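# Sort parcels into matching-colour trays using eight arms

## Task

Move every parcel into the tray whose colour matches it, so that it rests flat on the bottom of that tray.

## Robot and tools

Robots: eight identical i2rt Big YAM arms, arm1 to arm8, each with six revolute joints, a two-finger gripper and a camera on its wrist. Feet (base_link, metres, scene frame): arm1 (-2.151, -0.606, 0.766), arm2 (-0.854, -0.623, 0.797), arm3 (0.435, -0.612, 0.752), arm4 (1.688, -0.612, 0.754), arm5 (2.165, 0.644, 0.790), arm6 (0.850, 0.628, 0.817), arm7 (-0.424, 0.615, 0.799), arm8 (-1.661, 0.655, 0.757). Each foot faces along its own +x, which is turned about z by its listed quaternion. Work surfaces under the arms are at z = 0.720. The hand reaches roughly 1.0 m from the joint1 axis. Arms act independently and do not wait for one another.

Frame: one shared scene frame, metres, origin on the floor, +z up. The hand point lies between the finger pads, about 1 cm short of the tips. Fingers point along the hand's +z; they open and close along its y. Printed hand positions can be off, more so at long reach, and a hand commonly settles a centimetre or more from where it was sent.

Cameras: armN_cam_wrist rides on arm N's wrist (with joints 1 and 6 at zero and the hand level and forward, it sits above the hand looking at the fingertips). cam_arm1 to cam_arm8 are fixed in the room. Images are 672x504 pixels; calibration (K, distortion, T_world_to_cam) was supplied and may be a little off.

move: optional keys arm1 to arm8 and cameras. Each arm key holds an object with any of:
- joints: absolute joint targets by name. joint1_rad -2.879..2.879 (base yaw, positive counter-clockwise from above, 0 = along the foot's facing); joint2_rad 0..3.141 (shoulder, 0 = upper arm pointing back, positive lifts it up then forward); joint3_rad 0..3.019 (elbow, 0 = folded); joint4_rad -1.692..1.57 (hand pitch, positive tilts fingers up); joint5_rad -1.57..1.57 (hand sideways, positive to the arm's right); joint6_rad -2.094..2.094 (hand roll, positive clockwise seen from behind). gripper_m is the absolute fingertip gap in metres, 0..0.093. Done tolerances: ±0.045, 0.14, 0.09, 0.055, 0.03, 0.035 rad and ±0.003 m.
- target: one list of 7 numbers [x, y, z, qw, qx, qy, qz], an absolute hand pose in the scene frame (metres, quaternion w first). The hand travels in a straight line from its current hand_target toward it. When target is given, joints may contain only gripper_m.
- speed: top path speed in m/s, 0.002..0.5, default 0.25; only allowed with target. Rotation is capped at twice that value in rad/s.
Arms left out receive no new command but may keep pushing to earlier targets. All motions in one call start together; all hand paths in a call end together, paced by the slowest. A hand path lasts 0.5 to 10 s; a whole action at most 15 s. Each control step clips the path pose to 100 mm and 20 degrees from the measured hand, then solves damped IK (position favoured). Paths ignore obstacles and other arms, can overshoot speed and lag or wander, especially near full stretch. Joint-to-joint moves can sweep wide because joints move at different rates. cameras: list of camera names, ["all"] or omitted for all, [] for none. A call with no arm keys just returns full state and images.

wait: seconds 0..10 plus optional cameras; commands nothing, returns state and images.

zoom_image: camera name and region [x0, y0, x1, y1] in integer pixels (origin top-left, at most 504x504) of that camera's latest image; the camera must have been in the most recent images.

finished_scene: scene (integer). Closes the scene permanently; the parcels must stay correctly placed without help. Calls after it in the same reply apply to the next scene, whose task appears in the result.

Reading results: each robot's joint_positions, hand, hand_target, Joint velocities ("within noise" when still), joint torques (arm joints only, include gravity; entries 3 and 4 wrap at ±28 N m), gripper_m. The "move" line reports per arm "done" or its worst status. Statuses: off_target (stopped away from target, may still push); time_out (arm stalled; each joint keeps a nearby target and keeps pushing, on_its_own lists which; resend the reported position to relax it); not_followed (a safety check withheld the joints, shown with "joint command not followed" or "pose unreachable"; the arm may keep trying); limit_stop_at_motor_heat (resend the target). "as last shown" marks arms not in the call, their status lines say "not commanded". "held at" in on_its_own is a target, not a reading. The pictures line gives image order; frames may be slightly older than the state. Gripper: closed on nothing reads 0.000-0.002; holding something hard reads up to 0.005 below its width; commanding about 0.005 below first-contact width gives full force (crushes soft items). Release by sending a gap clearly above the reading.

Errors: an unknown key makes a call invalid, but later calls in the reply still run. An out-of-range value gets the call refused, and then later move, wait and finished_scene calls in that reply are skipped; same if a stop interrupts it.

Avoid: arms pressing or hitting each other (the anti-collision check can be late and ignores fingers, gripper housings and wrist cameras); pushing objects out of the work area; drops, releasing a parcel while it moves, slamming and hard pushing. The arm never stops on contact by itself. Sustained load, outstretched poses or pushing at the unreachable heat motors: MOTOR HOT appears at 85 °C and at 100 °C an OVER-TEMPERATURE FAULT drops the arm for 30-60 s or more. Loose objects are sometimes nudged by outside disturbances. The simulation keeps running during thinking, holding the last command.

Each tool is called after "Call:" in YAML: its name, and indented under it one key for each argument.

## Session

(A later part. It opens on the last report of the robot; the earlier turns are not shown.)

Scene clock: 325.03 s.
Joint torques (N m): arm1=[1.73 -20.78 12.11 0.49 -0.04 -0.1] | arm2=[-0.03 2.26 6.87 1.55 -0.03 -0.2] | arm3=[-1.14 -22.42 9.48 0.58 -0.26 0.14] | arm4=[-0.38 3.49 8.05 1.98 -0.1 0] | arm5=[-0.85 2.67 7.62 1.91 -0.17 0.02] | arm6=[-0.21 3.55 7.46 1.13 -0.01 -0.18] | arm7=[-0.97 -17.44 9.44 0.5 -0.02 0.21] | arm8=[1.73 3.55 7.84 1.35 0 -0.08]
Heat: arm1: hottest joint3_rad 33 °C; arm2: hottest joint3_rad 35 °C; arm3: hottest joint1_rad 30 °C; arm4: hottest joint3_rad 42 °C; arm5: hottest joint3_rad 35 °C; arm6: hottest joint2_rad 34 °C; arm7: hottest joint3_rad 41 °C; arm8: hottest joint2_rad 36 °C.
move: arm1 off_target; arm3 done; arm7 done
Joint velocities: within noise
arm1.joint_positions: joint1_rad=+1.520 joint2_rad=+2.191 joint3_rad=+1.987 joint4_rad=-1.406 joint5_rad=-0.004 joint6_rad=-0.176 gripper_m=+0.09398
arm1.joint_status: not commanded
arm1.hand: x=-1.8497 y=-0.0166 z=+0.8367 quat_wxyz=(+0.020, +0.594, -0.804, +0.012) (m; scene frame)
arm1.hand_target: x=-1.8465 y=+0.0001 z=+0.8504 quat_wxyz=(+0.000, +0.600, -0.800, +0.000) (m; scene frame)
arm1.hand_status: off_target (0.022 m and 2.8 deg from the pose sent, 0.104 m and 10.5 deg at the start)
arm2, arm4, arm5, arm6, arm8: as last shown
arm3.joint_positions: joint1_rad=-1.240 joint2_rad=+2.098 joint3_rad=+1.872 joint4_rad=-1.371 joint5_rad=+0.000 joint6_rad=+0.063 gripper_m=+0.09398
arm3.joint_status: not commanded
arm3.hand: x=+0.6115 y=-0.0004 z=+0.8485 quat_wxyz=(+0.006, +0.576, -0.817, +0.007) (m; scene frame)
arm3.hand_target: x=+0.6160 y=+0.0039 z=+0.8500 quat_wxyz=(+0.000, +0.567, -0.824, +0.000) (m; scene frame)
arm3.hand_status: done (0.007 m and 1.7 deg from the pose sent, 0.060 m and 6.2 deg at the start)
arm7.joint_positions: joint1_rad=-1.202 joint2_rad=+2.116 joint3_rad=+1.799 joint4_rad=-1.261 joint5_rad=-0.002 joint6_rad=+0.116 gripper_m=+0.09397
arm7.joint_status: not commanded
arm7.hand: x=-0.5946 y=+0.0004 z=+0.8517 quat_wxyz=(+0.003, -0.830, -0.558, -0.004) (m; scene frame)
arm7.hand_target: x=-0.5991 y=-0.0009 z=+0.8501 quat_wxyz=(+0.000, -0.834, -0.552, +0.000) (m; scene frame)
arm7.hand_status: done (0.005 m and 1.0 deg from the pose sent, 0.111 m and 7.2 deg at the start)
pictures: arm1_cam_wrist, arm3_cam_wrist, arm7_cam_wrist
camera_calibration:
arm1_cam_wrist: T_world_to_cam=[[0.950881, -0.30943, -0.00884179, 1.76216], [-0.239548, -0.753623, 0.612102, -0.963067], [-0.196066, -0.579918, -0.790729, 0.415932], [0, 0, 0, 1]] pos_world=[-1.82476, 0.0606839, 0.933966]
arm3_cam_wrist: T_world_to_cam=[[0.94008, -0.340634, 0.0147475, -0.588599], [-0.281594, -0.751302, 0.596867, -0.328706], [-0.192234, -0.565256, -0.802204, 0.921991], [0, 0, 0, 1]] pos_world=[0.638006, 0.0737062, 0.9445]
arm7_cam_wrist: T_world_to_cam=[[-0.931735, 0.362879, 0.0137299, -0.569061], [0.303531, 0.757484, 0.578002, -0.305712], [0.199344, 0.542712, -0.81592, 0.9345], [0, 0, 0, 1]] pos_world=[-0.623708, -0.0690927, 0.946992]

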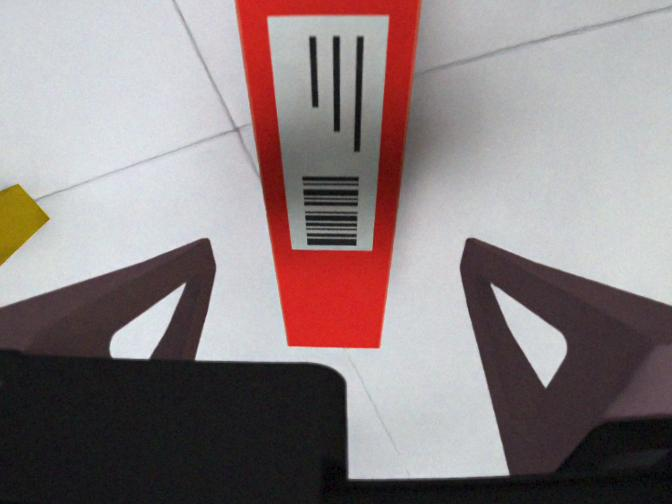

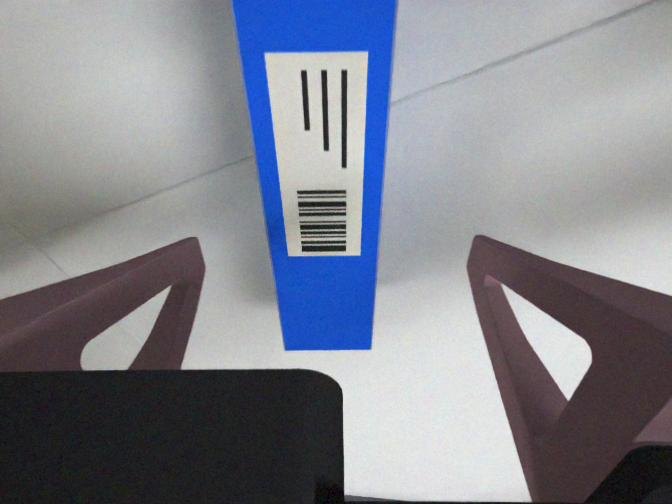

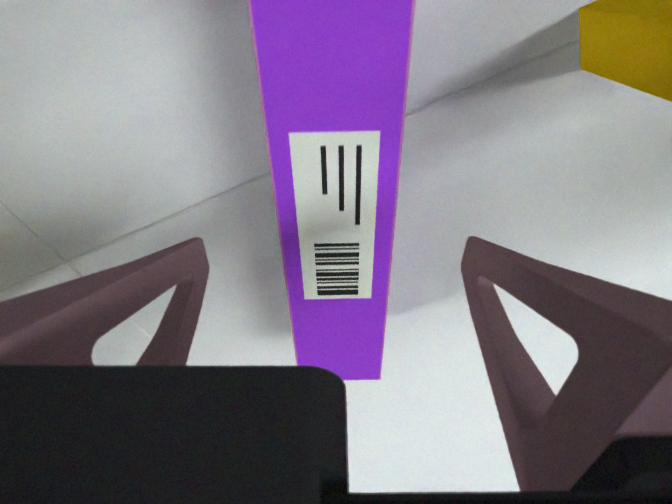

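Call:
move:
  arm1: {"target":[-1.848,0.0,0.77,0,-0.6,0.8,0],"speed":0.15}
  arm7: {"target":[-0.6,0.0,0.758,0,0.834,0.552,0],"speed":0.15}
  arm3: {"target":[0.608,0.006,0.758,0,-0.567,0.824,0],"speed":0.15}
  cameras: []

Call:
move:
  arm1: {"joints":{"gripper_m":0.04}}
  arm7: {"joints":{"gripper_m":0.04}}
  arm3: {"joints":{"gripper_m":0.04}}
  cameras: []

Call:
move:
  arm1: {"target":[-1.85,-0.01,0.9,0,-0.6,0.8,0]}
  arm7: {"target":[-0.597,0.01,0.9,0,0.834,0.552,0]}
  arm3: {"target":[0.61,-0.01,0.9,0,-0.567,0.824,0]}
  cameras: []

Call:
move:
  arm1: {"joints":{"joint2_rad":1.489,"joint3_rad":1.401,"joint4_rad":-1.483,"joint6_rad":0}}
  arm7: {"joints":{"joint2_rad":1.489,"joint3_rad":1.401,"joint4_rad":-1.483,"joint6_rad":0}}
  arm3: {"joints":{"joint2_rad":1.489,"joint3_rad":1.401,"joint4_rad":-1.483,"joint6_rad":0}}
  cameras: ["cam_arm1","cam_arm3","cam_arm7"]

Scene clock: 352.57 s.
Joint torques (N m): arm1=[1.85 -20.13 7.91 0.69 -0.03 -0.06] | arm2=[-0.03 2.32 6.86 1.54 -0.03 -0.21] | arm3=[0.03 -23.88 9.07 0.61 -0.25 0.14] | arm4=[-0.38 3.43 8.05 1.96 -0.09 -0.01] | arm5=[-0.5 3.19 7.43 1.87 -0.2 0.02] | arm6=[-0.15 3.6 7.47 1.13 -0.01 -0.18] | arm7=[-1.14 -16.85 8.44 0.57 -0.01 0.18] | arm8=[1.67 3.43 7.86 1.32 -0.01 -0.1]
Heat: arm1: hottest joint3_rad 35 °C; arm2: hottest joint3_rad 34 °C; arm3: hottest joint2_rad 33 °C; arm4: hottest joint3_rad 40 °C; arm5: hottest joint3_rad 35 °C; arm6: hottest joint3_rad 33 °C; arm7: hottest joint3_rad 40 °C; arm8: hottest joint2_rad 32 °C.
move: arm1 off_target; arm3 done; arm7 done
Joint velocities: within noise
arm1.joint_positions: joint1_rad=+1.520 joint2_rad=+2.243 joint3_rad=+1.927 joint4_rad=-1.242 joint5_rad=-0.005 joint6_rad=-0.176 gripper_m=+0.09398
arm1.joint_status: not commanded
arm1.hand: x=-1.8426 y=-0.0035 z=+0.7807 quat_wxyz=(-0.003, +0.594, -0.804, +0.000) (m; scene frame)
arm1.hand_target: x=-1.8481 y=-0.0002 z=+0.7700 quat_wxyz=(+0.000, +0.600, -0.800, +0.000) (m; scene frame)
arm1.hand_status: off_target (0.012 m and 0.9 deg from the pose sent, 0.069 m and 2.8 deg at the start)
arm2, arm4, arm6, arm8: as last shown
arm3.joint_positions: joint1_rad=-1.240 joint2_rad=+2.178 joint3_rad=+1.756 joint4_rad=-1.174 joint5_rad=+0.000 joint6_rad=+0.076 gripper_m=+0.09398
arm3.joint_status: not commanded
arm3.hand: x=+0.6116 y=-0.0010 z=+0.7566 quat_wxyz=(+0.006, +0.571, -0.821, +0.007) (m; scene frame)
arm3.hand_target: x=+0.6080 y=+0.0059 z=+0.7580 quat_wxyz=(+0.000, +0.567, -0.824, +0.000) (m; scene frame)
arm3.hand_status: done (0.008 m and 1.2 deg from the pose sent, 0.091 m and 1.7 deg at the start)
arm5.joint_positions: joint1_rad=+0.580 joint2_rad=+0.625 joint3_rad=+1.427 joint4_rad=-1.371 joint5_rad=+0.001 joint6_rad=-0.010 gripper_m=+0.09397
arm5.joint_status: not commanded
arm5.hand: x=+1.9466 y=+0.5700 z=+1.3380 quat_wxyz=(+0.071, +0.867, +0.145, -0.472) (m; scene frame)
arm5.hand_target: x=+1.9494 y=+0.5690 z=+1.3505 quat_wxyz=(+0.078, +0.860, +0.143, -0.484) (m; scene frame)
arm5.hand_status: not commanded
arm7.joint_positions: joint1_rad=-1.202 joint2_rad=+2.211 joint3_rad=+1.718 joint4_rad=-1.076 joint5_rad=-0.002 joint6_rad=+0.116 gripper_m=+0.09397
arm7.joint_status: not commanded
arm7.hand: x=-0.5952 y=-0.0012 z=+0.7646 quat_wxyz=(+0.000, -0.830, -0.558, +0.000) (m; scene frame)
arm7.hand_target: x=-0.6001 y=+0.0002 z=+0.7581 quat_wxyz=(+0.000, -0.834, -0.552, +0.000) (m; scene frame)
arm7.hand_status: done (0.008 m and 0.8 deg from the pose sent, 0.094 m and 1.0 deg at the start)
pictures: none
No camera images: "cameras" was empty.

Scene clock: 353.17 s.
Joint torques (N m): arm1=[1.61 -20.01 7.92 0.77 0.02 -0.06] | arm2=[-0.03 2.32 6.86 1.55 -0.03 -0.21] | arm3=[-0.15 -23 8.94 0.59 -0.22 0.13] | arm4=[-0.38 3.49 8.05 1.98 -0.09 -0.01] | arm5=[0.09 3.14 7.47 1.8 -0.23 0.07] | arm6=[-0.21 3.6 7.45 1.14 -0.02 -0.18] | arm7=[-0.97 -17.14 8.47 0.5 -0.02 0.18] | arm8=[1.96 3.55 7.84 1.39 -0.02 -0.08]
Heat: arm1: hottest joint3_rad 35 °C; arm2: hottest joint3_rad 34 °C; arm3: hottest joint2_rad 33 °C; arm4: hottest joint3_rad 40 °C; arm5: hottest joint3_rad 35 °C; arm6: hottest joint3_rad 33 °C; arm7: hottest joint3_rad 40 °C; arm8: hottest joint2_rad 32 °C.
move: arm1 off_target; arm3 off_target; arm7 off_target
Joint velocities: within noise
arm1.joint_positions: joint1_rad=+1.520 joint2_rad=+2.243 joint3_rad=+1.927 joint4_rad=-1.242 joint5_rad=-0.006 joint6_rad=-0.176 gripper_m=+0.05910
arm1.joint_status: gripper_m off_target (ended at +0.05914, target +0.04000)
arm1.hand: x=-1.8427 y=-0.0034 z=+0.7807 quat_wxyz=(-0.003, +0.594, -0.804, +0.000) (m; scene frame)
arm1.hand_target: x=-1.8481 y=-0.0002 z=+0.7700 quat_wxyz=(+0.000, +0.600, -0.800, +0.000) (m; scene frame)
arm1.hand_status: not commanded
arm2, arm4, arm5, arm6, arm8: as last shown
arm3.joint_positions: joint1_rad=-1.240 joint2_rad=+2.178 joint3_rad=+1.756 joint4_rad=-1.174 joint5_rad=-0.001 joint6_rad=+0.076 gripper_m=+0.05872
arm3.joint_status: gripper_m off_target (ended at +0.05875, target +0.04000)
arm3.hand: x=+0.6114 y=-0.0009 z=+0.7566 quat_wxyz=(+0.006, +0.570, -0.821, +0.007) (m; scene frame)
arm3.hand_target: x=+0.6079 y=+0.0059 z=+0.7580 quat_wxyz=(+0.000, +0.567, -0.824, +0.000) (m; scene frame)
arm3.hand_status: not commanded
arm7.joint_positions: joint1_rad=-1.202 joint2_rad=+2.211 joint3_rad=+1.718 joint4_rad=-1.076 joint5_rad=-0.002 joint6_rad=+0.116 gripper_m=+0.05993
arm7.joint_status: gripper_m off_target (ended at +0.05995, target +0.04000)
arm7.hand: x=-0.5952 y=-0.0012 z=+0.7646 quat_wxyz=(+0.000, -0.830, -0.558, +0.000) (m; scene frame)
arm7.hand_target: x=-0.6001 y=+0.0002 z=+0.7581 quat_wxyz=(+0.000, -0.834, -0.552, +0.000) (m; scene frame)
arm7.hand_status: not commanded
pictures: none
No camera images: "cameras" was empty.

Scene clock: 354.63 s.
Joint torques (N m): arm1=[1.44 -19.14 12.11 -0.18 -0.02 -0.06] | arm2=[-0.03 2.26 6.87 1.55 -0.03 -0.2] | arm3=[-0.97 -22.53 13.65 -0.39 -0.21 0.01] | arm4=[-0.38 3.49 8.05 1.98 -0.1 -0.01] | arm5=[-0.56 2.84 7.54 1.89 -0.17 0.07] | arm6=[-0.21 3.6 7.47 1.13 -0.01 -0.17] | arm7=[-1.03 -16.91 14.16 -0.35 -0.02 0.17] | arm8=[1.61 3.37 7.82 1.37 -0.01 -0.09]
Heat: arm1: hottest joint3_rad 35 °C; arm2: hottest joint3_rad 34 °C; arm3: hottest joint2_rad 33 °C; arm4: hottest joint3_rad 40 °C; arm5: hottest joint3_rad 35 °C; arm6: hottest joint3_rad 33 °C; arm7: hottest joint3_rad 40 °C; arm8: hottest joint2_rad 32 °C.
move: arm1 off_target; arm3 off_target; arm7 off_target
Joint velocities: within noise
arm1.joint_positions: joint1_rad=+1.520 joint2_rad=+2.123 joint3_rad=+2.022 joint4_rad=-1.478 joint5_rad=-0.006 joint6_rad=-0.179 gripper_m=+0.05910
arm1.joint_status: not commanded
arm1.hand: x=-1.8526 y=-0.0207 z=+0.8938 quat_wxyz=(+0.007, +0.595, -0.803, +0.004) (m; scene frame)
arm1.hand_target: x=-1.8503 y=-0.0103 z=+0.9000 quat_wxyz=(-0.001, +0.600, -0.800, +0.000) (m; scene frame)
arm1.hand_status: off_target (0.013 m and 1.1 deg from the pose sent, 0.120 m and 0.9 deg at the start)
arm2, arm4, arm5, arm6, arm8: as last shown
arm3.joint_positions: joint1_rad=-1.240 joint2_rad=+2.037 joint3_rad=+1.839 joint4_rad=-1.432 joint5_rad=-0.001 joint6_rad=+0.076 gripper_m=+0.05872
arm3.joint_status: not commanded
arm3.hand: x=+0.6043 y=-0.0239 z=+0.8735 quat_wxyz=(+0.020, +0.570, -0.821, +0.018) (m; scene frame)
arm3.hand_target: x=+0.6096 y=-0.0112 z=+0.9003 quat_wxyz=(+0.000, +0.567, -0.824, +0.000) (m; scene frame)
arm3.hand_status: off_target (0.030 m and 3.1 deg from the pose sent, 0.144 m and 1.2 deg at the start; pose on its path clipped on 4 of 44 steps)
arm7.joint_positions: joint1_rad=-1.202 joint2_rad=+2.045 joint3_rad=+1.759 joint4_rad=-1.325 joint5_rad=-0.002 joint6_rad=+0.116 gripper_m=+0.05993
arm7.joint_status: not commanded
arm7.hand: x=-0.5877 y=+0.0253 z=+0.8807 quat_wxyz=(+0.013, -0.830, -0.557, -0.016) (m; scene frame)
arm7.hand_target: x=-0.5969 y=+0.0111 z=+0.9004 quat_wxyz=(+0.000, -0.834, -0.552, +0.000) (m; scene frame)
arm7.hand_status: off_target (0.026 m and 2.6 deg from the pose sent, 0.136 m and 0.8 deg at the start)
pictures: none
No camera images: "cameras" was empty.

Scene clock: 356.17 s.
Joint torques (N m): arm1=[1.38 -10.93 8.13 0.13 0 0.06] | arm2=[0.03 2.32 6.86 1.55 -0.03 -0.2] | arm3=[-1.03 -13.33 9.63 -0.1 -0.21 -0.22] | arm4=[-0.44 3.49 8.06 1.96 -0.09 -0.01] | arm5=[-0.03 3.08 7.36 1.92 -0.22 0.08] | arm6=[-0.26 3.6 7.47 1.14 -0.01 -0.18] | arm7=[-1.2 -10.17 9.28 -0.18 -0.03 0.04] | arm8=[1.79 3.43 7.83 1.4 0 -0.08]
Heat: arm1: hottest joint3_rad 35 °C; arm2: hottest joint3_rad 34 °C; arm3: hottest joint2_rad 33 °C; arm4: hottest joint3_rad 40 °C; arm5: hottest joint3_rad 35 °C; arm6: hottest joint3_rad 33 °C; arm7: hottest joint3_rad 40 °C; arm8: hottest joint2_rad 32 °C.
move: arm1 done; arm3 done; arm7 done
Joint velocities: within noise
arm1.joint_positions: joint1_rad=+1.520 joint2_rad=+1.483 joint3_rad=+1.406 joint4_rad=-1.478 joint5_rad=-0.006 joint6_rad=-0.008 gripper_m=+0.05911
arm1.joint_status: all done
arm1.hand: x=-1.9512 y=-0.2110 z=+1.0010 quat_wxyz=(-0.004, +0.525, -0.851, -0.001) (m; scene frame)
arm1.hand_target: x=-1.9538 y=-0.2121 z=+0.9967 quat_wxyz=(+0.003, +0.523, -0.853, +0.002) (m; scene frame)
arm1.hand_status: not commanded
arm2, arm4, arm5, arm6, arm8: as last shown
arm3.joint_positions: joint1_rad=-1.240 joint2_rad=+1.483 joint3_rad=+1.396 joint4_rad=-1.476 joint5_rad=-0.001 joint6_rad=+0.016 gripper_m=+0.05872
arm3.joint_status: all done
arm3.hand: x=+0.5556 y=-0.1916 z=+0.9891 quat_wxyz=(-0.006, +0.595, -0.804, -0.003) (m; scene frame)
arm3.hand_target: x=+0.5567 y=-0.1917 z=+0.9888 quat_wxyz=(-0.003, +0.600, -0.800, -0.002) (m; scene frame)
arm3.hand_status: not commanded
arm7.joint_positions: joint1_rad=-1.202 joint2_rad=+1.481 joint3_rad=+1.410 joint4_rad=-1.474 joint5_rad=-0.002 joint6_rad=+0.009 gripper_m=+0.05992
arm7.joint_status: all done
arm7.hand: x=-0.5423 y=+0.1878 z=+1.0389 quat_wxyz=(-0.007, -0.799, -0.602, +0.009) (m; scene frame)
arm7.hand_target: x=-0.5448 y=+0.1922 z=+1.0321 quat_wxyz=(+0.001, -0.799, -0.602, -0.001) (m; scene frame)
arm7.hand_status: not commanded
pictures: cam_arm1, cam_arm3, cam_arm7

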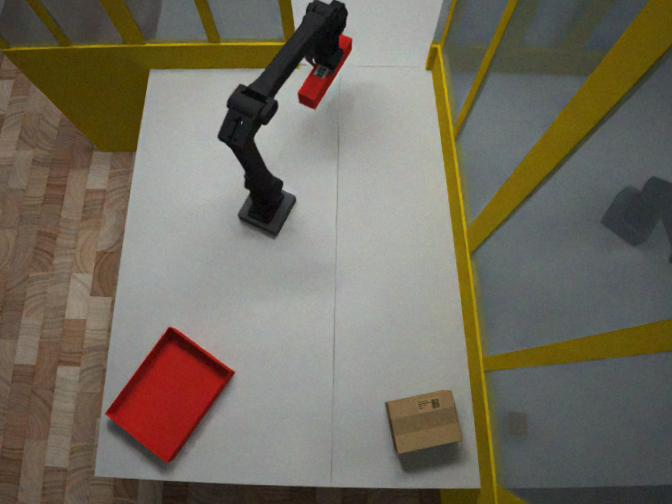

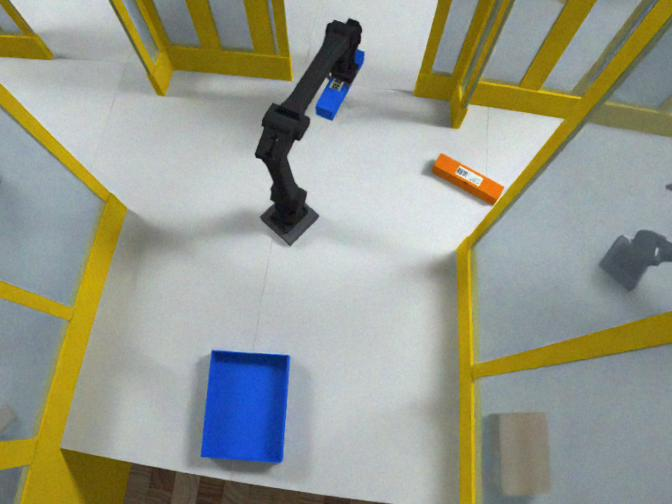

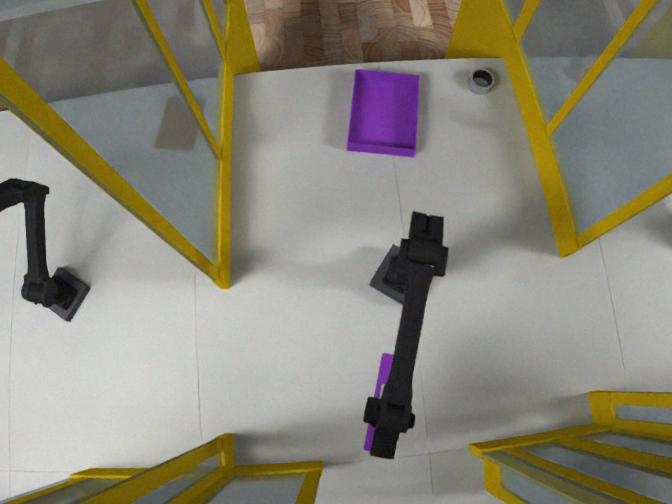

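Call:
move:
  arm1: {"joints":{"joint1_rad":-1.537}}
  arm7: {"joints":{"joint1_rad":2.145}}
  arm3: {"joints":{"joint1_rad":2.106}}
  cameras: []

Call:
move:
  arm1: {"target":[-2.42,-1.26,0.9,0,0.891,0.454,0]}
  arm7: {"target":[-0.378,1.332,0.9,0,-0.643,0.766,0]}
  arm3: {"target":[0.383,-1.308,0.9,0,0.688,0.725,0]}
  cameras: ["cam_arm1","cam_arm3","cam_arm7","arm1_cam_wrist","arm3_cam_wrist","arm7_cam_wrist"]

Scene clock: 372.20 s.
Joint torques (N m): arm1=[2.26 -10.87 8.21 0.1 0 0.06] | arm2=[0.03 2.32 6.87 1.55 -0.03 -0.2] | arm3=[-1.44 -13.92 9.58 -0.08 -0.04 -0.19] | arm4=[-0.38 3.49 8.05 1.96 -0.1 -0.01] | arm5=[-0.79 3.08 7.56 1.85 -0.18 0.04] | arm6=[-0.21 3.49 7.47 1.14 -0.01 -0.17] | arm7=[-0.56 -10.4 9.29 -0.14 0.01 0.05] | arm8=[1.61 3.66 7.82 1.4 -0.01 -0.09]
Heat: arm1: hottest joint3_rad 36 °C; arm2: hottest joint3_rad 34 °C; arm3: hottest joint2_rad 32 °C; arm4: hottest joint3_rad 40 °C; arm5: hottest joint3_rad 35 °C; arm6: hottest joint2_rad 32 °C; arm7: hottest joint3_rad 39 °C; arm8: hottest joint2_rad 31 °C.
move: arm1 done; arm3 done; arm7 done
Joint velocities: within noise
arm1.joint_positions: joint1_rad=-1.545 joint2_rad=+1.483 joint3_rad=+1.406 joint4_rad=-1.478 joint5_rad=-0.005 joint6_rad=-0.005 gripper_m=+0.05914
arm1.joint_status: all done
arm1.hand: x=-2.3227 y=-1.0104 z=+1.0080 quat_wxyz=(-0.012, -0.831, -0.555, +0.007) (m; scene frame)
arm1.hand_target: x=-2.3183 y=-1.0100 z=+1.0037 quat_wxyz=(-0.008, -0.831, -0.557, -0.001) (m; scene frame)
arm1.hand_status: not commanded
arm2, arm4, arm5, arm6, arm8: as last shown
arm3.joint_positions: joint1_rad=+2.117 joint2_rad=+1.488 joint3_rad=+1.396 joint4_rad=-1.476 joint5_rad=-0.006 joint6_rad=+0.014 gripper_m=+0.05862
arm3.joint_status: all done
arm3.hand: x=+0.4065 y=-1.0514 z=+0.9812 quat_wxyz=(+0.003, +0.734, +0.679, +0.005) (m; scene frame)
arm3.hand_target: x=+0.4012 y=-1.0509 z=+0.9828 quat_wxyz=(+0.001, +0.733, +0.680, +0.006) (m; scene frame)
arm3.hand_status: not commanded
arm7.joint_positions: joint1_rad=+2.148 joint2_rad=+1.485 joint3_rad=+1.410 joint4_rad=-1.474 joint5_rad=-0.003 joint6_rad=+0.006 gripper_m=+0.05981
arm7.joint_status: all done
arm7.hand: x=-0.3960 y=+1.0564 z=+1.0395 quat_wxyz=(-0.008, +0.683, -0.731, -0.010) (m; scene frame)
arm7.hand_target: x=-0.3946 y=+1.0523 z=+1.0344 quat_wxyz=(+0.000, +0.684, -0.730, -0.002) (m; scene frame)
arm7.hand_status: not commanded
pictures: none
No camera images: "cameras" was empty.

Scene clock: 374.87 s.
Joint torques (N m): arm1=[2.32 -20.37 12.72 -0.1 0.17 0.09] | arm2=[-0.03 2.32 6.87 1.55 -0.03 -0.2] | arm3=[-1.14 -23.88 14.45 -0.34 0.02 -0.23] | arm4=[-0.38 3.49 8.05 1.98 -0.09 -0.01] | arm5=[-0.26 3.25 7.39 1.83 -0.2 0.04] | arm6=[-0.21 3.6 7.47 1.13 -0.01 -0.18] | arm7=[-0.44 -18.61 15.66 -0.34 0.09 0.2] | arm8=[1.73 3.49 7.82 1.37 0 -0.08]
Heat: arm1: hottest joint3_rad 36 °C; arm2: hottest joint3_rad 34 °C; arm3: hottest joint2_rad 32 °C; arm4: hottest joint3_rad 40 °C; arm5: hottest joint3_rad 35 °C; arm6: hottest joint3_rad 32 °C; arm7: hottest joint3_rad 39 °C; arm8: hottest joint2_rad 31 °C.
move: arm1 off_target; arm3 off_target; arm7 off_target
Joint velocities: within noise
arm1.joint_positions: joint1_rad=-1.545 joint2_rad=+2.286 joint3_rad=+2.280 joint4_rad=-1.591 joint5_rad=+0.004 joint6_rad=+0.234 gripper_m=+0.05914
arm1.joint_status: not commanded
arm1.hand: x=-2.4230 y=-1.2470 z=+0.8958 quat_wxyz=(+0.004, -0.892, -0.452, -0.008) (m; scene frame)
arm1.hand_target: x=-2.4197 y=-1.2594 z=+0.9001 quat_wxyz=(-0.001, -0.891, -0.454, +0.001) (m; scene frame)
arm1.hand_status: off_target (0.014 m and 1.0 deg from the pose sent, 0.289 m and 13.6 deg at the start)
arm2.joint_positions: joint1_rad=-1.296 joint2_rad=+0.599 joint3_rad=+1.402 joint4_rad=-1.475 joint5_rad=+0.002 joint6_rad=+0.012 gripper_m=+0.09293
arm2.joint_status: not commanded
arm2.hand: x=-0.7760 y=-0.4336 z=+1.3195 quat_wxyz=(-0.360, +0.498, -0.750, -0.245) (m; scene frame)
arm2.hand_target: x=-0.7759 y=-0.4345 z=+1.3171 quat_wxyz=(-0.358, +0.503, -0.749, -0.239) (m; scene frame)
arm2.hand_status: not commanded
arm3.joint_positions: joint1_rad=+2.117 joint2_rad=+2.240 joint3_rad=+2.233 joint4_rad=-1.594 joint5_rad=+0.002 joint6_rad=-0.108 gripper_m=+0.05862
arm3.joint_status: not commanded
arm3.hand: x=+0.3900 y=-1.2955 z=+0.8843 quat_wxyz=(-0.011, +0.691, +0.722, +0.015) (m; scene frame)
arm3.hand_target: x=+0.3830 y=-1.3070 z=+0.9003 quat_wxyz=(+0.000, +0.688, +0.725, -0.001) (m; scene frame)
arm3.hand_status: off_target (0.021 m and 2.2 deg from the pose sent, 0.270 m and 7.5 deg at the start)
arm4.joint_positions: joint1_rad=+1.848 joint2_rad=+0.594 joint3_rad=+1.407 joint4_rad=-1.491 joint5_rad=+0.014 joint6_rad=+0.014 gripper_m=+0.09290
arm4.joint_status: not commanded
arm4.hand: x=+1.5063 y=-0.5368 z=+1.2771 quat_wxyz=(-0.071, +0.885, -0.165, -0.430) (m; scene frame)
arm4.hand_target: x=+1.5025 y=-0.5347 z=+1.2749 quat_wxyz=(-0.073, +0.886, -0.164, -0.427) (m; scene frame)
arm4.hand_status: not commanded
arm5: as last shown
arm6.joint_positions: joint1_rad=-1.310 joint2_rad=+0.592 joint3_rad=+1.398 joint4_rad=-1.477 joint5_rad=+0.001 joint6_rad=+0.005 gripper_m=+0.09288
arm6.joint_status: not commanded
arm6.hand: x=+0.7790 y=+0.4388 z=+1.3380 quat_wxyz=(-0.248, -0.741, -0.512, +0.357) (m; scene frame)
arm6.hand_target: x=+0.7795 y=+0.4366 z=+1.3368 quat_wxyz=(-0.245, -0.739, -0.518, +0.353) (m; scene frame)
arm6.hand_status: not commanded
arm7.joint_positions: joint1_rad=+2.148 joint2_rad=+2.332 joint3_rad=+2.264 joint4_rad=-1.541 joint5_rad=-0.003 joint6_rad=+0.103 gripper_m=+0.05982
arm7.joint_status: not commanded
arm7.hand: x=-0.3798 y=+1.3172 z=+0.8874 quat_wxyz=(+0.013, +0.646, -0.763, +0.011) (m; scene frame)
arm7.hand_target: x=-0.3780 y=+1.3309 z=+0.9003 quat_wxyz=(-0.001, +0.643, -0.766, -0.001) (m; scene frame)
arm7.hand_status: off_target (0.019 m and 2.1 deg from the pose sent, 0.309 m and 6.2 deg at the start)
arm8.joint_positions: joint1_rad=+0.328 joint2_rad=+0.597 joint3_rad=+1.404 joint4_rad=-1.489 joint5_rad=-0.002 joint6_rad=+0.005 gripper_m=+0.09292
arm8.joint_status: not commanded
arm8.hand: x=-1.7166 y=+0.4618 z=+1.2780 quat_wxyz=(-0.261, -0.722, -0.542, +0.342) (m; scene frame)
arm8.hand_target: x=-1.7180 y=+0.4594 z=+1.2772 quat_wxyz=(-0.259, -0.721, -0.543, +0.344) (m; scene frame)
arm8.hand_status: not commanded
pictures: arm1_cam_wrist, arm3_cam_wrist, arm7_cam_wrist, cam_arm1, cam_arm3, cam_arm7
camera_calibration:
arm1_cam_wrist: T_world_to_cam=[[-0.797503, 0.603303, -0.00372168, -1.17569], [0.486047, 0.646133, 0.588448, 1.46099], [0.357417, 0.46748, -0.808527, 2.29985], [0, 0, 0, 1]] pos_world=[-2.46973, -1.30983, 0.995397]
arm3_cam_wrist: T_world_to_cam=[[-0.999243, -0.038814, 0.00259824, 0.335959], [-0.0291379, 0.791043, 0.611066, 0.501654], [-0.0257732, 0.610528, -0.791575, 1.62496], [0, 0, 0, 1]] pos_world=[0.392202, -1.37587, 0.978862]
arm7_cam_wrist: T_world_to_cam=[[0.988748, -0.149003, 0.0132572, 0.556849], [-0.127176, -0.790622, 0.598952, 0.467966], [-0.078764, -0.593898, -0.800675, 1.58424], [0, 0, 0, 1]] pos_world=[-0.366288, 1.39384, 0.980794]

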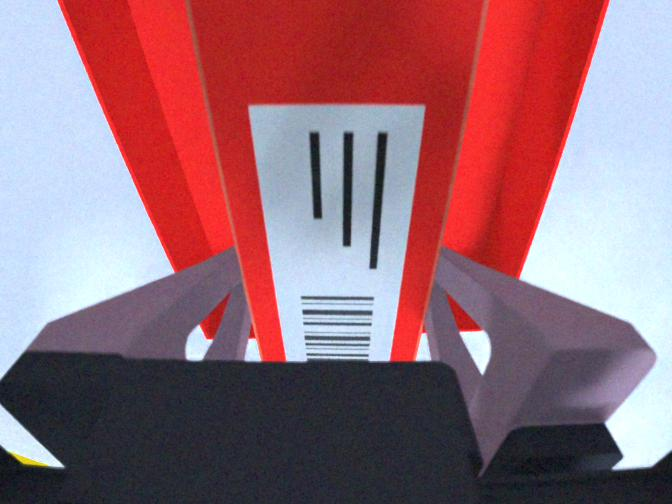

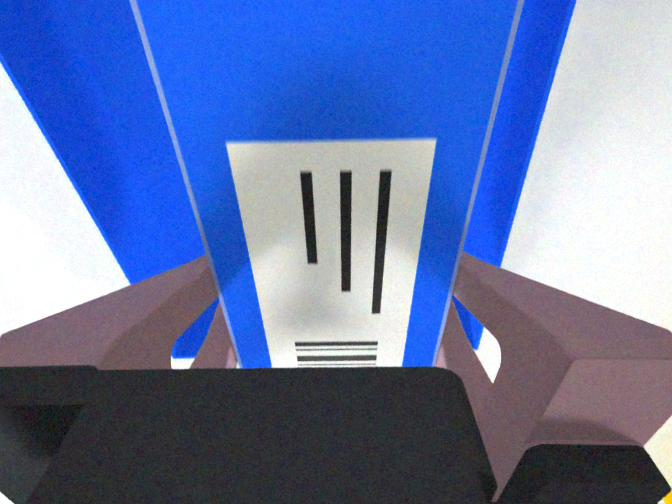

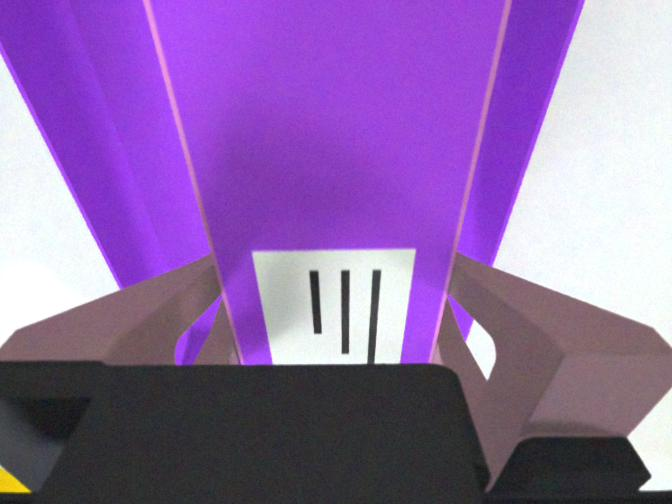

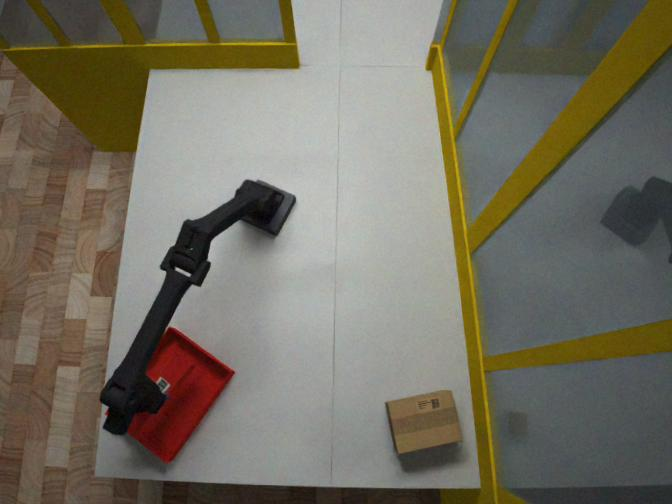

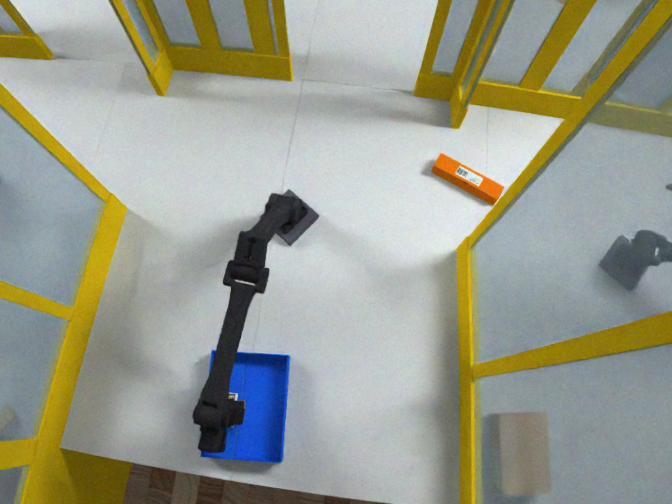

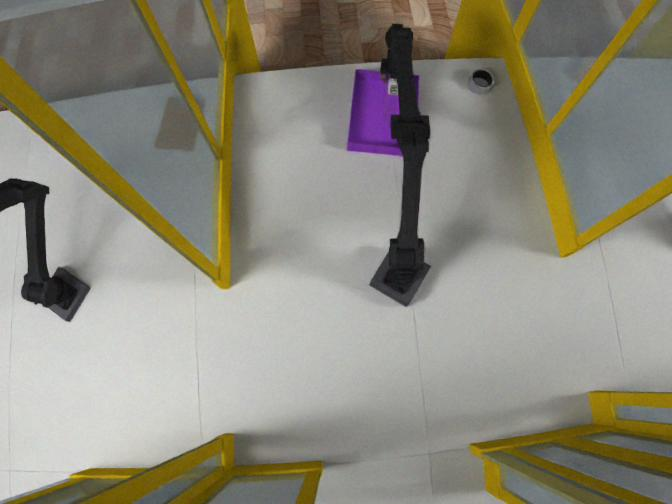

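Call:
move:
  arm1: {"target":[-2.42,-1.26,0.777,0,0.891,0.454,0],"speed":0.1}
  arm7: {"target":[-0.378,1.332,0.77,0,-0.643,0.766,0],"speed":0.1}
  arm3: {"target":[0.383,-1.308,0.768,0,0.688,0.725,0],"speed":0.1}
  cameras: ["cam_arm1","cam_arm3","cam_arm7"]

Scene clock: 429.73 s.
Joint torques (N m): arm1=[2.43 -20.6 7.99 0.7 0.2 0.07] | arm2=[0.03 2.32 6.87 1.55 -0.03 -0.2] | arm3=[-1.14 -23.65 9.37 0.55 -0.01 -0.22] | arm4=[-0.44 3.49 8.05 1.96 -0.09 0] | arm5=[0.09 3.14 7.42 1.89 -0.19 0.02] | arm6=[-0.21 3.55 7.46 1.13 -0.01 -0.18] | arm7=[-0.32 -16.56 7.08 0.66 -0.08 0.17] | arm8=[1.61 3.6 7.83 1.36 -0.02 -0.1]
Heat: arm1: hottest joint3_rad 39 °C; arm2: hottest joint3_rad 34 °C; arm3: hottest joint3_rad 36 °C; arm4: hottest joint3_rad 39 °C; arm5: hottest joint3_rad 36 °C; arm6: hottest joint3_rad 32 °C; arm7: hottest joint3_rad 48 °C; arm8: hottest joint1_rad 30 °C.
move: arm1 off_target; arm3 done; arm7 off_target
Joint velocities: within noise
arm1.joint_positions: joint1_rad=-1.545 joint2_rad=+2.345 joint3_rad=+2.112 joint4_rad=-1.335 joint5_rad=+0.004 joint6_rad=+0.234 gripper_m=+0.05914
arm1.joint_status: not commanded
arm1.hand: x=-2.4267 y=-1.2574 z=+0.7912 quat_wxyz=(-0.004, -0.892, -0.452, +0.003) (m; scene frame)
arm1.hand_target: x=-2.4200 y=-1.2597 z=+0.7773 quat_wxyz=(+0.000, -0.891, -0.454, +0.000) (m; scene frame)
arm1.hand_status: off_target (0.016 m and 0.7 deg from the pose sent, 0.119 m and 1.0 deg at the start)
arm2, arm4, arm5, arm6, arm8: as last shown
arm3.joint_positions: joint1_rad=+2.117 joint2_rad=+2.307 joint3_rad=+2.046 joint4_rad=-1.319 joint5_rad=+0.002 joint6_rad=-0.109 gripper_m=+0.05862
arm3.joint_status: not commanded
arm3.hand: x=+0.3901 y=-1.3037 z=+0.7683 quat_wxyz=(-0.004, +0.691, +0.723, +0.007) (m; scene frame)
arm3.hand_target: x=+0.3830 y=-1.3080 z=+0.7681 quat_wxyz=(+0.000, +0.688, +0.725, +0.000) (m; scene frame)
arm3.hand_status: done (0.008 m and 1.0 deg from the pose sent, 0.117 m and 2.2 deg at the start)
arm7.joint_positions: joint1_rad=+2.148 joint2_rad=+2.373 joint3_rad=+2.161 joint4_rad=-1.290 joint5_rad=+0.001 joint6_rad=+0.107 gripper_m=+0.05982
arm7.joint_status: not commanded
arm7.hand: x=-0.3774 y=+1.3452 z=+0.8207 quat_wxyz=(-0.025, +0.644, -0.764, -0.026) (m; scene frame)
arm7.hand_target: x=-0.3781 y=+1.3299 z=+0.7718 quat_wxyz=(+0.000, +0.643, -0.766, +0.000) (m; scene frame)
arm7.hand_status: off_target (0.052 m and 4.2 deg from the pose sent, 0.118 m and 2.1 deg at the start)
pictures: cam_arm1, cam_arm3, cam_arm7

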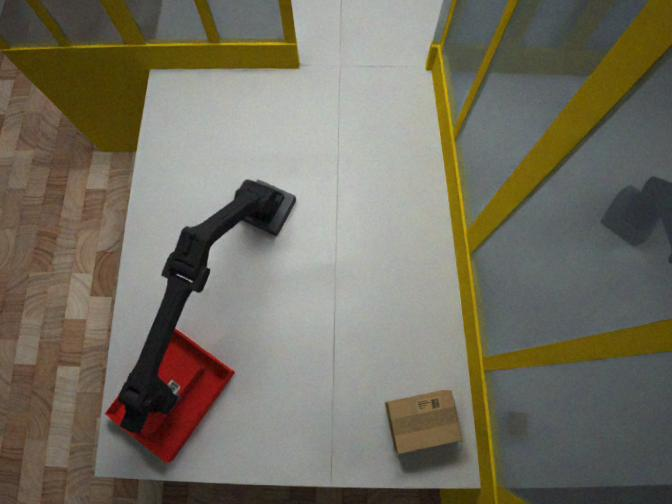

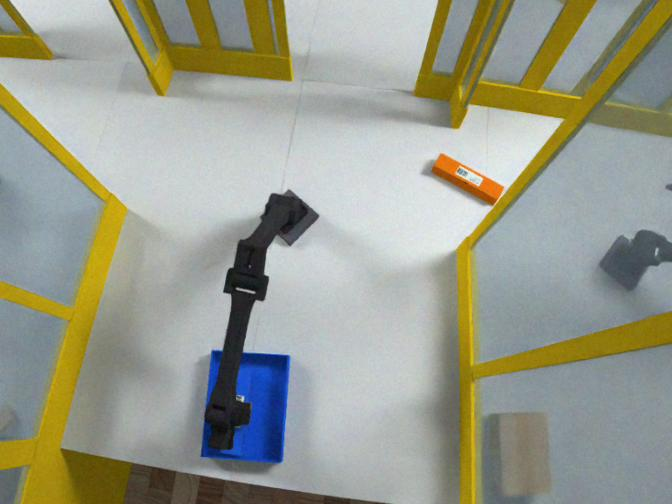

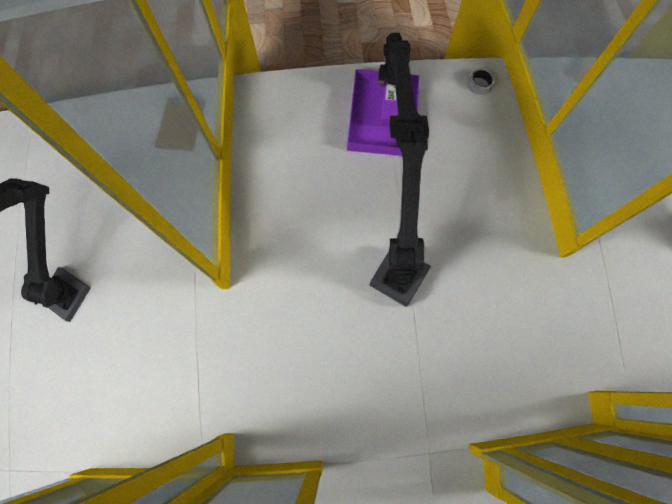

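Call:
move:
  arm7: {"target":[-0.385,1.315,0.87,0,-0.643,0.766,0],"speed":0.15}
  cameras: ["arm1_cam_wrist","arm3_cam_wrist","arm7_cam_wrist"]

Call:
zoom_image:
  camera: "arm7_cam_wrist"
  region: [100, 0, 600, 504]

Scene clock: 444.80 s.
Joint torques (N m): arm1=[2.37 -20.84 8.06 0.72 0.2 0.06] | arm2=[-0.03 2.32 6.87 1.55 -0.03 -0.2] | arm3=[-1.2 -24.94 9.28 0.57 0 -0.22] | arm4=[-0.38 3.49 8.05 1.96 -0.1 -0.01] | arm5=[0.09 2.96 7.47 1.84 -0.17 0.04] | arm6=[-0.26 3.55 7.47 1.14 -0.01 -0.17] | arm7=[0.38 -20.66 9.74 -0.32 -0.1 0.2] | arm8=[1.67 3.6 7.8 1.37 0 -0.08]
Heat: arm1: hottest joint3_rad 38 °C; arm2: hottest joint3_rad 34 °C; arm3: hottest joint2_rad 35 °C; arm4: hottest joint3_rad 39 °C; arm5: hottest joint3_rad 36 °C; arm6: hottest joint3_rad 32 °C; arm7: hottest joint3_rad 45 °C; arm8: hottest joint1_rad 30 °C.
move: arm7 off_target
Joint velocities: within noise
arm1, arm2, arm3, arm4, arm5, arm6, arm8: as last shown
arm1.hand_target: x=-2.4199 y=-1.2597 z=+0.7773 quat_wxyz=(+0.000, -0.891, -0.454, +0.000) (m; scene frame)
arm7.joint_positions: joint1_rad=+2.148 joint2_rad=+2.313 joint3_rad=+2.157 joint4_rad=-1.421 joint5_rad=+0.002 joint6_rad=+0.112 gripper_m=+0.05982
arm7.joint_status: not commanded
arm7.hand: x=-0.3791 y=+1.3169 z=+0.8593 quat_wxyz=(+0.001, +0.643, -0.766, +0.002) (m; scene frame)
arm7.hand_target: x=-0.3849 y=+1.3151 z=+0.8698 quat_wxyz=(+0.000, +0.643, -0.766, +0.000) (m; scene frame)
arm7.hand_status: off_target (0.012 m and 0.2 deg from the pose sent, 0.058 m and 4.2 deg at the start)
pictures: arm1_cam_wrist, arm3_cam_wrist, arm7_cam_wrist
camera_calibration:
arm1_cam_wrist: T_world_to_cam=[[-0.797233, 0.603588, -0.0100441, -1.1667], [0.49269, 0.66019, 0.566926, 1.58184], [0.348821, 0.447024, -0.823707, 2.1869], [0, 0, 0, 1]] pos_world=[-2.47232, -1.3177, 0.892858]
arm3_cam_wrist: T_world_to_cam=[[-0.999198, -0.0397664, 0.00477409, 0.333098], [-0.0291538, 0.803863, 0.5941, 0.608736], [-0.0274629, 0.593484, -0.804377, 1.52644], [0, 0, 0, 1]] pos_world=[0.392498, -1.38201, 0.864591]
arm7_cam_wrist: T_world_to_cam=[[0.987377, -0.157666, 0.0151156, 0.56572], [-0.137743, -0.807642, 0.573359, 0.52502], [-0.0781913, -0.568204, -0.819165, 1.54381], [0, 0, 0, 1]] pos_world=[-0.365548, 1.39042, 0.955062]

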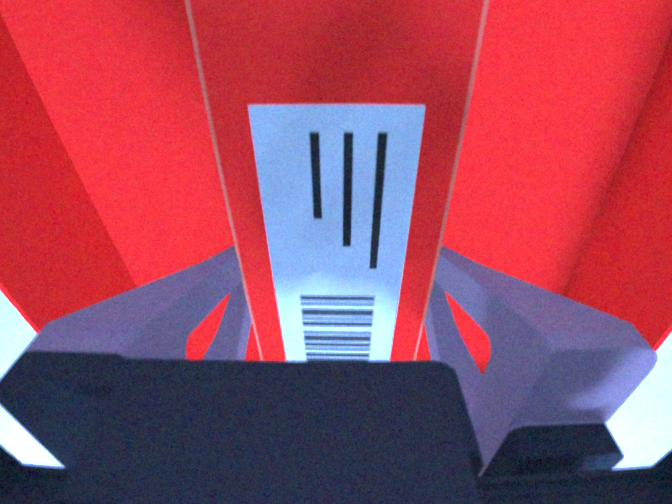

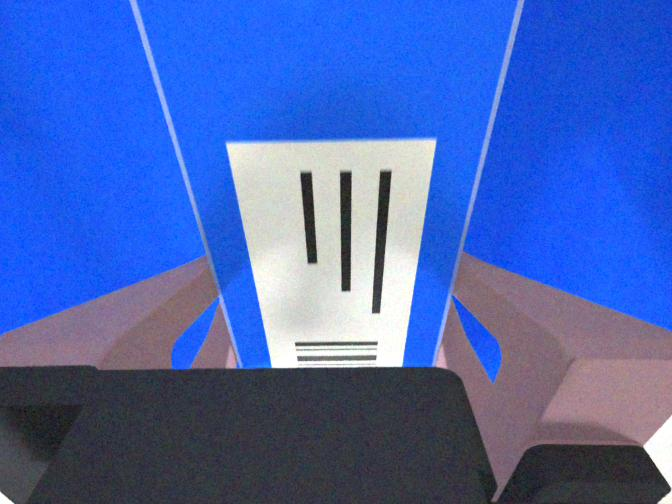

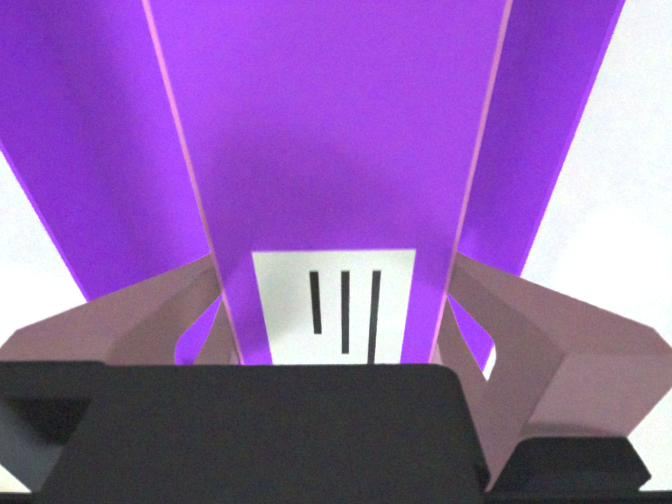

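Scaled by 1.000.

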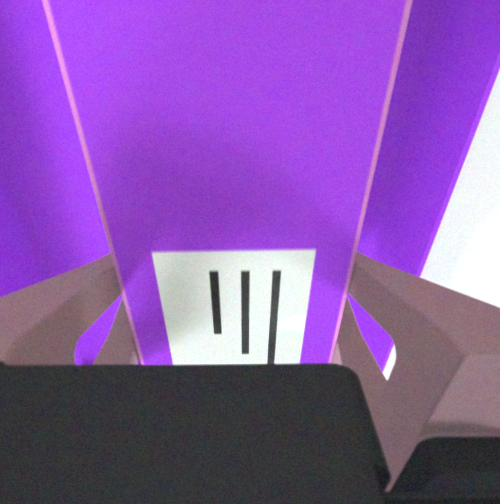

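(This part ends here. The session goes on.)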